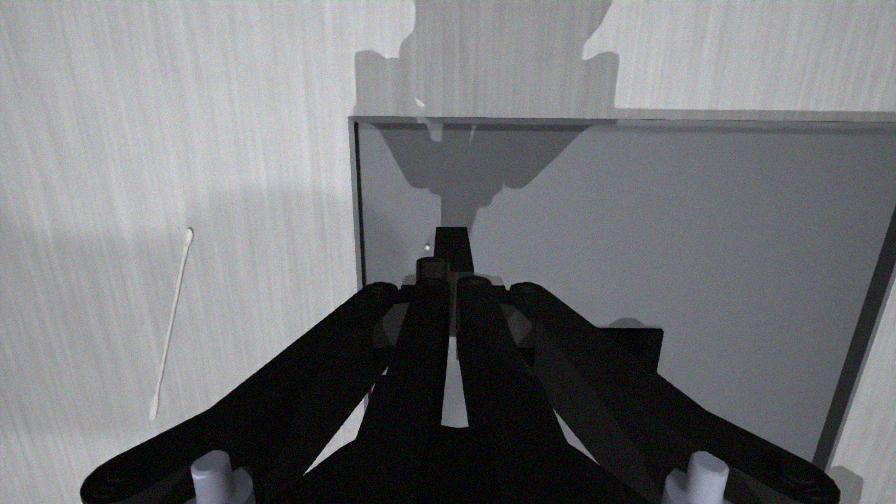

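Request:
zoom_image(camera="cam_left_wrist", region=[400, 210, 500, 280])

Scaled by 5.040 from the camera's 896x504 image, which has a finer 1280x720 frame.

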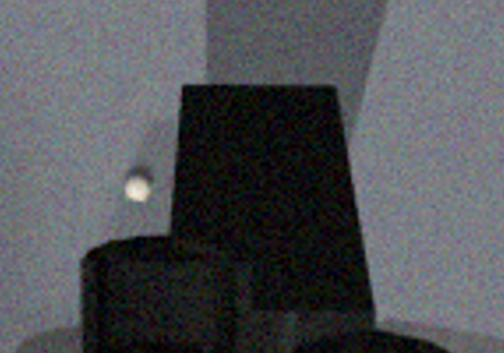

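Request:
execute_actions(actions=[{"rows":[[0,0.000315,0.000083,-0.000293,0,0,-1,-0.1,0,0,0,0,0,0,0,1,1,1],[0,0.002027,0.000533,-0.001885,0,0,-1,-0.1,0,0,0,0,0,0,0,1,1,1],[0,0.005391,0.001417,-0.005011,0,0,-1,-0.1,0,0,0,0,0,0,0,1,1,1],[0,0.009795,0.002575,-0.009105,0,0,-1,-0.1,0,0,0,0,0,0,0,1,1,1],[0,0.014198,0.003732,-0.013199,0,0,-1,-0.1,0,0,0,0,0,0,0,1,1,1],[0,0.017562,0.004616,-0.016325,0,0,-1,-0.1,0,0,0,0,0,0,0,1,1,1],[0,0.019274,0.005066,-0.017917,0,0,-1,-0.1,0,0,0,0,0,0,0,1,1,1],[0,0.019589,0.005149,-0.01821,0,0,-1,-0.1,0,0,0,0,0,0,0,1,1,1]],"steps":18}], cameras=["cam_left_wrist"])

Request:
zero_wrist_force(arm="left_arm")

Request:
zoom_image(camera="cam_left_wrist", region=[400, 210, 500, 280])

Scene clock: 2016.37 s.
left_arm: end_effector_position=(+0.5524, +0.1741, +0.0455) position_measured=233 object_status=3 end_effector_quat_wxyz=(+0.000, +0.000, +1.000, +0.000) end_effector_velocity=(+0.000, +0.000, -0.001) end_effector_angular_velocity=(+0.000, +0.000, -0.001) | right_arm: end_effector_position=(+0.6290, -1.2021, +0.1760) position_measured=3 object_status=3 end_effector_quat_wxyz=(+0.000, +0.000, +1.000, +0.000) end_effector_velocity=(+0.000, +0.000, +0.001) end_effector_angular_velocity=(+0.000, -0.001, +0.000)
Joint positions: left_arm=[0 0 -1.454 2.342 -2.459 -1.571 0] | right_arm=[-1.202 -0.281 -1.556 2.144 -2.158 -1.571 -0.28]
Joint velocities: left_arm=[0 0 0.002 0.001 -0.002 0 0.001] | right_arm=[0 0 -0.001 0 0 0 0]
Joint torques (N m): left_arm=[1.93 -32.5 -21.78 -6.66 -1.67 -1.82] | right_arm=[4.05 -46.64 -40.37 -4.58 -0.62 2.46]
Wrist force (N, zeroed by zero_wrist_force on left_arm): left_arm=[0.9 0.6 -2.0] | right_arm=[0.2 0.5 -0.1]
Wrist torque (N m, zeroed by zero_wrist_force on left_arm): left_arm=[-0.09 -0.10 0.11] | right_arm=[0.11 -0.04 0.01]
Wrist force, peak (N, zeroed by zero_wrist_force on left_arm): left_arm=[0.6 0.2 -3.3] | right_arm=[0.2 0.6 0.1]
Joint targets: left_arm=[0.000 0.000 -1.454 2.342 -2.460 -1.571 0.000] | right_arm=[-1.202 -0.280 -1.556 2.144 -2.158 -1.571 -0.280]
left_rail: position_m=0.000 speed_m_s=0.80 position_status=done
right_rail: position_m=-1.202 position_status=done
Images, in order (width x height): cam_left_wrist 896x504.

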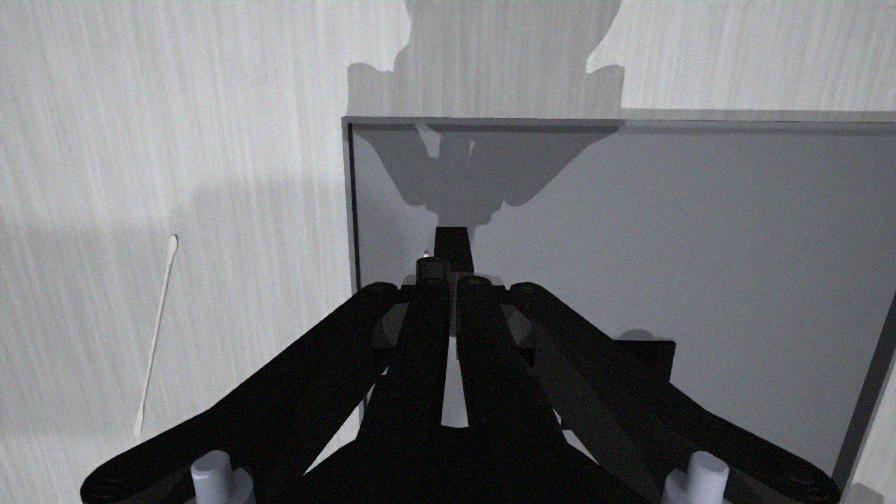

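Wrist force sensor zeroed.

Scaled by 5.040 from the camera's 896x504 image, which has a finer 1280x720 frame.

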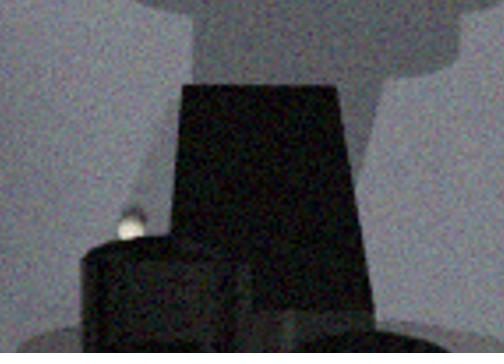

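Request:
execute_actions(actions=[{"rows":[[0,0.000086,0.000021,-0.000078,0,0,-1,-0.1,0,0,0,0,0,0,0,1,1,1],[0,0.000553,0.000135,-0.000504,0,0,-1,-0.1,0,0,0,0,0,0,0,1,1,1],[0,0.00147,0.00036,-0.00134,0,0,-1,-0.1,0,0,0,0,0,0,0,1,1,1],[0,0.00267,0.000654,-0.002434,0,0,-1,-0.1,0,0,0,0,0,0,0,1,1,1],[0,0.00387,0.000948,-0.003528,0,0,-1,-0.1,0,0,0,0,0,0,0,1,1,1],[0,0.004787,0.001173,-0.004364,0,0,-1,-0.1,0,0,0,0,0,0,0,1,1,1],[0,0.005254,0.001287,-0.00479,0,0,-1,-0.1,0,0,0,0,0,0,0,1,1,1],[0,0.00534,0.001308,-0.004868,0,0,-1,-0.1,0,0,0,0,0,0,0,1,1,1]],"steps":14}], cameras=[])

Scene clock: 2040.40 s.
left_arm: end_effector_position=(+0.5524, +0.1741, +0.0415) position_measured=233 object_status=3 end_effector_quat_wxyz=(+0.000, +0.000, +1.000, +0.000) end_effector_velocity=(+0.000, +0.000, -0.001) end_effector_angular_velocity=(-0.001, +0.000, +0.000) | right_arm: end_effector_position=(+0.6290, -1.2021, +0.1760) position_measured=3 object_status=3 end_effector_quat_wxyz=(+0.000, +0.000, +1.000, +0.000) end_effector_velocity=(+0.000, +0.002, +0.001) end_effector_angular_velocity=(+0.000, -0.002, +0.003)
Joint positions: left_arm=[0 0 -1.447 2.344 -2.469 -1.571 0] | right_arm=[-1.202 -0.281 -1.556 2.144 -2.158 -1.571 -0.28]
Joint velocities: left_arm=[0 0 0.001 0.001 -0.002 -0.001 0.001] | right_arm=[0 0.002 -0.001 0 -0.001 0.001 0]
Joint torques (N m): left_arm=[2.47 -29.26 -21.29 -6.81 -0.99 -1.66] | right_arm=[6.4 -47.68 -40.37 -4.28 -0.92 2.23]
Wrist force (N, zeroed by zero_wrist_force on left_arm): left_arm=[0.2 -0.1 -0.3] | right_arm=[0.1 0.1 0.0]
Wrist torque (N m, zeroed by zero_wrist_force on left_arm): left_arm=[-0.02 -0.04 0.00] | right_arm=[0.01 -0.01 0.01]
Wrist force, peak (N, zeroed by zero_wrist_force on left_arm): left_arm=[0.3 -0.2 -0.7] | right_arm=[0.2 0.6 -0.3]
Joint targets: left_arm=[0.000 0.000 -1.447 2.344 -2.469 -1.571 0.000] | right_arm=[-1.202 -0.280 -1.556 2.144 -2.158 -1.571 -0.280]
left_rail: position_m=0.000 speed_m_s=0.80 position_status=done
right_rail: position_m=-1.202 position_status=done
No camera images: "cameras" was empty.

Request:
execute_actions(actions=[{"rows":[[0,0.000267,0.000065,-0.000243,0,0,-1,-0.1,0,0,0,0,0,0,0,1,1,1],[0,0.000935,0.000229,-0.000852,0,0,-1,-0.1,0,0,0,0,0,0,0,1,1,1],[0,0.001735,0.000425,-0.001582,0,0,-1,-0.1,0,0,0,0,0,0,0,1,1,1],[0,0.002403,0.000589,-0.002191,0,0,-1,-0.1,0,0,0,0,0,0,0,1,1,1],[0,0.00267,0.000654,-0.002434,0,0,-1,-0.1,0,0,0,0,0,0,0,1,1,1]],"steps":12}], cameras=[])

Request:
execute_actions(actions=[{"rows":[[0,0.000134,0.000033,-0.000122,0,0,-1,-0.1,0,0,0,0,0,0,0,1,1,1],[0,0.000467,0.000114,-0.000426,0,0,-1,-0.1,0,0,0,0,0,0,0,1,1,1],[0,0.000868,0.000213,-0.000791,0,0,-1,-0.1,0,0,0,0,0,0,0,1,1,1],[0,0.001202,0.000294,-0.001095,0,0,-1,-0.1,0,0,0,0,0,0,0,1,1,1],[0,0.001335,0.000327,-0.001217,0,0,-1,-0.1,0,0,0,0,0,0,0,1,1,1]],"steps":12}], cameras=[])

Scene clock: 2048.90 s.
left_arm: end_effector_position=(+0.5524, +0.1741, +0.0394) position_measured=233 object_status=3 end_effector_quat_wxyz=(+0.000, +0.000, +1.000, +0.000) end_effector_velocity=(+0.000, -0.001, -0.001) end_effector_angular_velocity=(+0.000, +0.001, +0.001) | right_arm: end_effector_position=(+0.6290, -1.2021, +0.1760) position_measured=3 object_status=3 end_effector_quat_wxyz=(+0.000, +0.000, +1.000, +0.000) end_effector_velocity=(+0.000, -0.001, +0.000) end_effector_angular_velocity=(+0.001, +0.001, -0.001)
Joint positions: left_arm=[0 0 -1.443 2.346 -2.474 -1.571 0] | right_arm=[-1.202 -0.281 -1.556 2.144 -2.158 -1.571 -0.28]
Joint velocities: left_arm=[0 -0.002 0.001 0.001 -0.001 0 -0.002] | right_arm=[0 -0.002 0 0 0.001 0 -0.001]
Joint torques (N m): left_arm=[2.26 -33.78 -21.02 -6.26 -0.52 -1.52] | right_arm=[3.19 -45.16 -40.56 -4.09 -0.65 2.17]
Wrist force (N, zeroed by zero_wrist_force on left_arm): left_arm=[-0.1 -0.2 0.0] | right_arm=[0.1 0.1 -0.3]
Wrist torque (N m, zeroed by zero_wrist_force on left_arm): left_arm=[-0.04 0.03 0.00] | right_arm=[0.01 0.00 0.01]
Wrist force, peak (N, zeroed by zero_wrist_force on left_arm): left_arm=[-0.1 0.1 -0.7] | right_arm=[0.4 0.7 -0.1]
Joint targets: left_arm=[0.000 0.000 -1.443 2.346 -2.474 -1.571 0.000] | right_arm=[-1.202 -0.280 -1.556 2.144 -2.158 -1.571 -0.280]
left_rail: position_m=0.000 speed_m_s=0.80 position_status=done
right_rail: position_m=-1.202 position_status=done
No camera images: "cameras" was empty.

Scene clock: 2049.50 s.
left_arm: end_effector_position=(+0.5523, +0.1741, +0.0384) position_measured=233 object_status=3 end_effector_quat_wxyz=(+0.000, +0.000, +1.000, +0.000) end_effector_velocity=(+0.000, +0.000, +0.000) end_effector_angular_velocity=(-0.001, +0.000, -0.003) | right_arm: end_effector_position=(+0.6290, -1.2021, +0.1760) position_measured=3 object_status=3 end_effector_quat_wxyz=(+0.000, +0.000, +1.000, +0.000) end_effector_velocity=(+0.000, +0.001, +0.000) end_effector_angular_velocity=(+0.000, +0.000, +0.000)
Joint positions: left_arm=[0 0 -1.441 2.346 -2.476 -1.571 0] | right_arm=[-1.202 -0.281 -1.556 2.144 -2.158 -1.571 -0.28]
Joint velocities: left_arm=[0 0 0 0 0 -0.001 0.004] | right_arm=[0 0.001 -0.001 0.001 0 0 0]
Joint torques (N m): left_arm=[1.06 -34.52 -20.36 -6.62 -0.32 -1.68] | right_arm=[6.51 -45.2 -39.73 -4.11 -0.64 2.06]
Wrist force (N, zeroed by zero_wrist_force on left_arm): left_arm=[-0.5 0.3 -0.2] | right_arm=[0.0 0.0 -0.2]
Wrist torque (N m, zeroed by zero_wrist_force on left_arm): left_arm=[0.06 0.11 0.00] | right_arm=[0.00 0.02 0.01]
Wrist force, peak (N, zeroed by zero_wrist_force on left_arm): left_arm=[-0.5 0.3 -0.2] | right_arm=[0.4 0.4 -0.2]
Joint targets: left_arm=[0.000 0.000 -1.441 2.346 -2.477 -1.571 0.000] | right_arm=[-1.202 -0.280 -1.556 2.144 -2.158 -1.571 -0.280]
left_rail: position_m=0.000 speed_m_s=0.80 position_status=done
right_rail: position_m=-1.202 position_status=done
No camera images: "cameras" was empty.

Request:
execute_actions(actions=[{"rows":[[0,0.000134,0.000033,-0.000122,0,0,-1,-0.1,0,0,0,0,0,0,0,1,1,1],[0,0.000467,0.000114,-0.000426,0,0,-1,-0.1,0,0,0,0,0,0,0,1,1,1],[0,0.000868,0.000213,-0.000791,0,0,-1,-0.1,0,0,0,0,0,0,0,1,1,1],[0,0.001202,0.000294,-0.001095,0,0,-1,-0.1,0,0,0,0,0,0,0,1,1,1],[0,0.001335,0.000327,-0.001217,0,0,-1,-0.1,0,0,0,0,0,0,0,1,1,1]],"steps":12}], cameras=[])

Scene clock: 2054.17 s.
left_arm: end_effector_position=(+0.5523, +0.1741, +0.0374) position_measured=233 object_status=3 end_effector_quat_wxyz=(+0.000, +0.000, +1.000, +0.000) end_effector_velocity=(+0.000, +0.000, +0.000) end_effector_angular_velocity=(+0.001, +0.000, -0.001) | right_arm: end_effector_position=(+0.6290, -1.2021, +0.1760) position_measured=3 object_status=3 end_effector_quat_wxyz=(+0.000, +0.000, +1.000, +0.000) end_effector_velocity=(+0.000, +0.000, -0.001) end_effector_angular_velocity=(-0.001, +0.001, +0.000)
Joint positions: left_arm=[0 0 -1.44 2.347 -2.479 -1.571 0] | right_arm=[-1.202 -0.281 -1.556 2.144 -2.158 -1.571 -0.281]
Joint velocities: left_arm=[0 -0.001 0.001 0 0 0.001 0] | right_arm=[0 0 0 0 0 -0.001 0]
Joint torques (N m): left_arm=[3.2 -33.56 -20.6 -7.13 0.44 -1.48] | right_arm=[5.93 -47.18 -41.4 -4.48 -0.73 1.9]
Wrist force (N, zeroed by zero_wrist_force on left_arm): left_arm=[-0.1 -0.1 -0.4] | right_arm=[0.2 0.4 0.0]
Wrist torque (N m, zeroed by zero_wrist_force on left_arm): left_arm=[-0.03 0.03 0.00] | right_arm=[0.08 -0.02 0.01]
Wrist force, peak (N, zeroed by zero_wrist_force on left_arm): left_arm=[-0.1 -0.8 -0.1] | right_arm=[0.1 0.6 0.2]
Joint targets: left_arm=[0.000 0.000 -1.440 2.347 -2.479 -1.571 0.000] | right_arm=[-1.202 -0.280 -1.556 2.144 -2.158 -1.571 -0.280]
left_rail: position_m=0.000 speed_m_s=0.80 position_status=done
right_rail: position_m=-1.202 position_status=done
No camera images: "cameras" was empty.

Request:
execute_actions(actions=[{"rows":[[0,0.000134,0.000033,-0.000122,0,0,-1,-0.1,0,0,0,0,0,0,0,1,1,1],[0,0.000467,0.000114,-0.000426,0,0,-1,-0.1,0,0,0,0,0,0,0,1,1,1],[0,0.000868,0.000213,-0.000791,0,0,-1,-0.1,0,0,0,0,0,0,0,1,1,1],[0,0.001202,0.000294,-0.001095,0,0,-1,-0.1,0,0,0,0,0,0,0,1,1,1],[0,0.001335,0.000327,-0.001217,0,0,-1,-0.1,0,0,0,0,0,0,0,1,1,1]],"steps":12}], cameras=["cam_vial"])

Scene clock: 2059.57 s.
left_arm: end_effector_position=(+0.5523, +0.1741, +0.0364) position_measured=233 object_status=3 end_effector_quat_wxyz=(+0.000, +0.000, +1.000, +0.000) end_effector_velocity=(-0.001, -0.001, -0.001) end_effector_angular_velocity=(+0.000, +0.001, +0.000) | right_arm: end_effector_position=(+0.6290, -1.2021, +0.1760) position_measured=3 object_status=3 end_effector_quat_wxyz=(+0.000, +0.000, +1.000, +0.000) end_effector_velocity=(-0.001, +0.000, -0.002) end_effector_angular_velocity=(+0.001, +0.003, +0.000)
Joint positions: left_arm=[0 0 -1.438 2.348 -2.481 -1.571 0] | right_arm=[-1.202 -0.281 -1.556 2.144 -2.158 -1.571 -0.281]
Joint velocities: left_arm=[0 -0.001 0 0.001 -0.001 0 -0.001] | right_arm=[0 -0.001 0.002 0.001 0.001 0 -0.001]
Joint torques (N m): left_arm=[3.23 -32.14 -20.73 -6.53 1.14 -1.47] | right_arm=[1.88 -46.79 -39.39 -3.9 -0.74 2.1]
Wrist force (N, zeroed by zero_wrist_force on left_arm): left_arm=[-0.1 0.0 -0.1] | right_arm=[0.3 -0.1 0.0]
Wrist torque (N m, zeroed by zero_wrist_force on left_arm): left_arm=[0.00 0.03 0.00] | right_arm=[-0.02 -0.06 0.01]
Wrist force, peak (N, zeroed by zero_wrist_force on left_arm): left_arm=[0.0 0.9 -0.2] | right_arm=[0.4 0.5 0.0]
Joint targets: left_arm=[0.000 0.000 -1.438 2.348 -2.481 -1.571 0.000] | right_arm=[-1.202 -0.280 -1.556 2.144 -2.158 -1.571 -0.280]
left_rail: position_m=0.000 speed_m_s=0.80 position_status=done
right_rail: position_m=-1.202 position_status=done
Images, in order (width x height): cam_vial 896x504.

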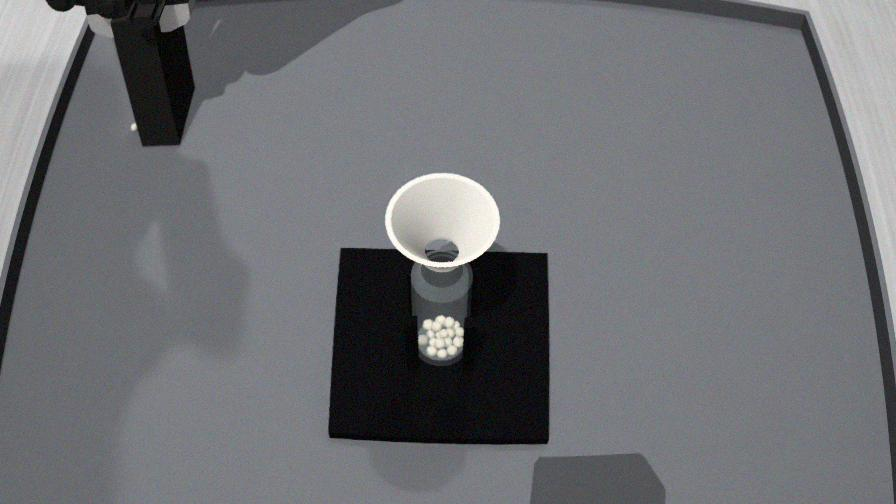

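Request:
execute_actions(actions=[{"rows":[[0,0.000134,0.000033,-0.000122,0,0,-1,-0.1,0,0,0,0,0,0,0,1,1,1],[0,0.000467,0.000114,-0.000426,0,0,-1,-0.1,0,0,0,0,0,0,0,1,1,1],[0,0.000868,0.000213,-0.000791,0,0,-1,-0.1,0,0,0,0,0,0,0,1,1,1],[0,0.001202,0.000294,-0.001095,0,0,-1,-0.1,0,0,0,0,0,0,0,1,1,1],[0,0.001335,0.000327,-0.001217,0,0,-1,-0.1,0,0,0,0,0,0,0,1,1,1]],"steps":12}], cameras=[])

Scene clock: 2073.43 s.
left_arm: end_effector_position=(+0.5524, +0.1741, +0.0355) position_measured=233 object_status=3 end_effector_quat_wxyz=(+0.001, +0.000, +1.000, +0.000) end_effector_velocity=(+0.000, +0.000, +0.000) end_effector_angular_velocity=(+0.000, +0.000, -0.001) | right_arm: end_effector_position=(+0.6290, -1.2021, +0.1760) position_measured=3 object_status=3 end_effector_quat_wxyz=(+0.000, +0.000, +1.000, +0.000) end_effector_velocity=(+0.001, -0.001, +0.001) end_effector_angular_velocity=(+0.000, -0.002, +0.000)
Joint positions: left_arm=[0 0 -1.436 2.348 -2.484 -1.571 0] | right_arm=[-1.202 -0.281 -1.556 2.144 -2.158 -1.571 -0.28]
Joint velocities: left_arm=[0 0 0 0.001 -0.001 0 0] | right_arm=[0 -0.001 0 -0.001 -0.001 0.001 -0.001]
Joint torques (N m): left_arm=[2.97 -21.67 -15.06 -5.46 1.62 -1.34] | right_arm=[5.57 -46.91 -40.15 -4.52 -0.44 1.81]
Wrist force (N, zeroed by zero_wrist_force on left_arm): left_arm=[3.4 -0.5 -20.4] | right_arm=[0.1 0.1 0.0]
Wrist torque (N m, zeroed by zero_wrist_force on left_arm): left_arm=[0.05 0.12 -0.01] | right_arm=[0.01 -0.02 0.01]
Wrist force, peak (N, zeroed by zero_wrist_force on left_arm): left_arm=[3.4 -0.5 -20.4] | right_arm=[-0.1 0.7 0.4]
Joint targets: left_arm=[0.000 0.000 -1.436 2.348 -2.484 -1.571 0.000] | right_arm=[-1.202 -0.280 -1.556 2.144 -2.158 -1.571 -0.280]
left_rail: position_m=0.000 speed_m_s=0.80 position_status=done
right_rail: position_m=-1.202 position_status=done
No camera images: "cameras" was empty.

Request:
execute_actions(actions=[{"rows":[[0,-0.000178,-0.000044,0.000162,0,0,-1,-0.1,0,0,0,0,0,0,0,1,1,1],[0,-0.000356,-0.000087,0.000325,0,0,-1,-0.1,0,0,0,0,0,0,0,1,1,1],[0,-0.000534,-0.000131,0.000487,0,0,-1,-0.1,0,0,0,0,0,0,0,1,1,1]],"steps":10}], cameras=[])

Scene clock: 2081.50 s.
left_arm: end_effector_position=(+0.5522, +0.1741, +0.0357) position_measured=233 object_status=3 end_effector_quat_wxyz=(+0.000, +0.000, +1.000, +0.000) end_effector_velocity=(+0.001, -0.001, +0.000) end_effector_angular_velocity=(-0.001, -0.001, -0.001) | right_arm: end_effector_position=(+0.6290, -1.2021, +0.1760) position_measured=3 object_status=3 end_effector_quat_wxyz=(+0.000, +0.000, +1.000, +0.000) end_effector_velocity=(-0.002, +0.000, -0.001) end_effector_angular_velocity=(+0.001, +0.003, -0.001)
Joint positions: left_arm=[0 0 -1.437 2.348 -2.483 -1.571 0] | right_arm=[-1.202 -0.281 -1.556 2.144 -2.158 -1.571 -0.28]
Joint velocities: left_arm=[0 -0.001 0 -0.001 0 -0.001 0] | right_arm=[0 -0.001 0 0.001 0.002 0 0]
Joint torques (N m): left_arm=[2.09 -57.02 -36.17 -1.68 2.17 -1.47] | right_arm=[3.49 -46.51 -40.26 -4.52 -0.53 1.63]
Wrist force (N, zeroed by zero_wrist_force on left_arm): left_arm=[-1.4 0.3 -6.2] | right_arm=[0.0 0.2 -0.2]
Wrist torque (N m, zeroed by zero_wrist_force on left_arm): left_arm=[-0.03 -0.01 0.01] | right_arm=[0.04 0.01 0.01]
Wrist force, peak (N, zeroed by zero_wrist_force on left_arm): left_arm=[2.6 -0.5 -29.7] | right_arm=[0.0 0.7 -0.2]
Joint targets: left_arm=[0.000 0.000 -1.437 2.348 -2.483 -1.571 0.000] | right_arm=[-1.202 -0.280 -1.556 2.144 -2.158 -1.571 -0.280]
left_rail: position_m=0.000 speed_m_s=0.80 position_status=done
right_rail: position_m=-1.202 position_status=done
No camera images: "cameras" was empty.


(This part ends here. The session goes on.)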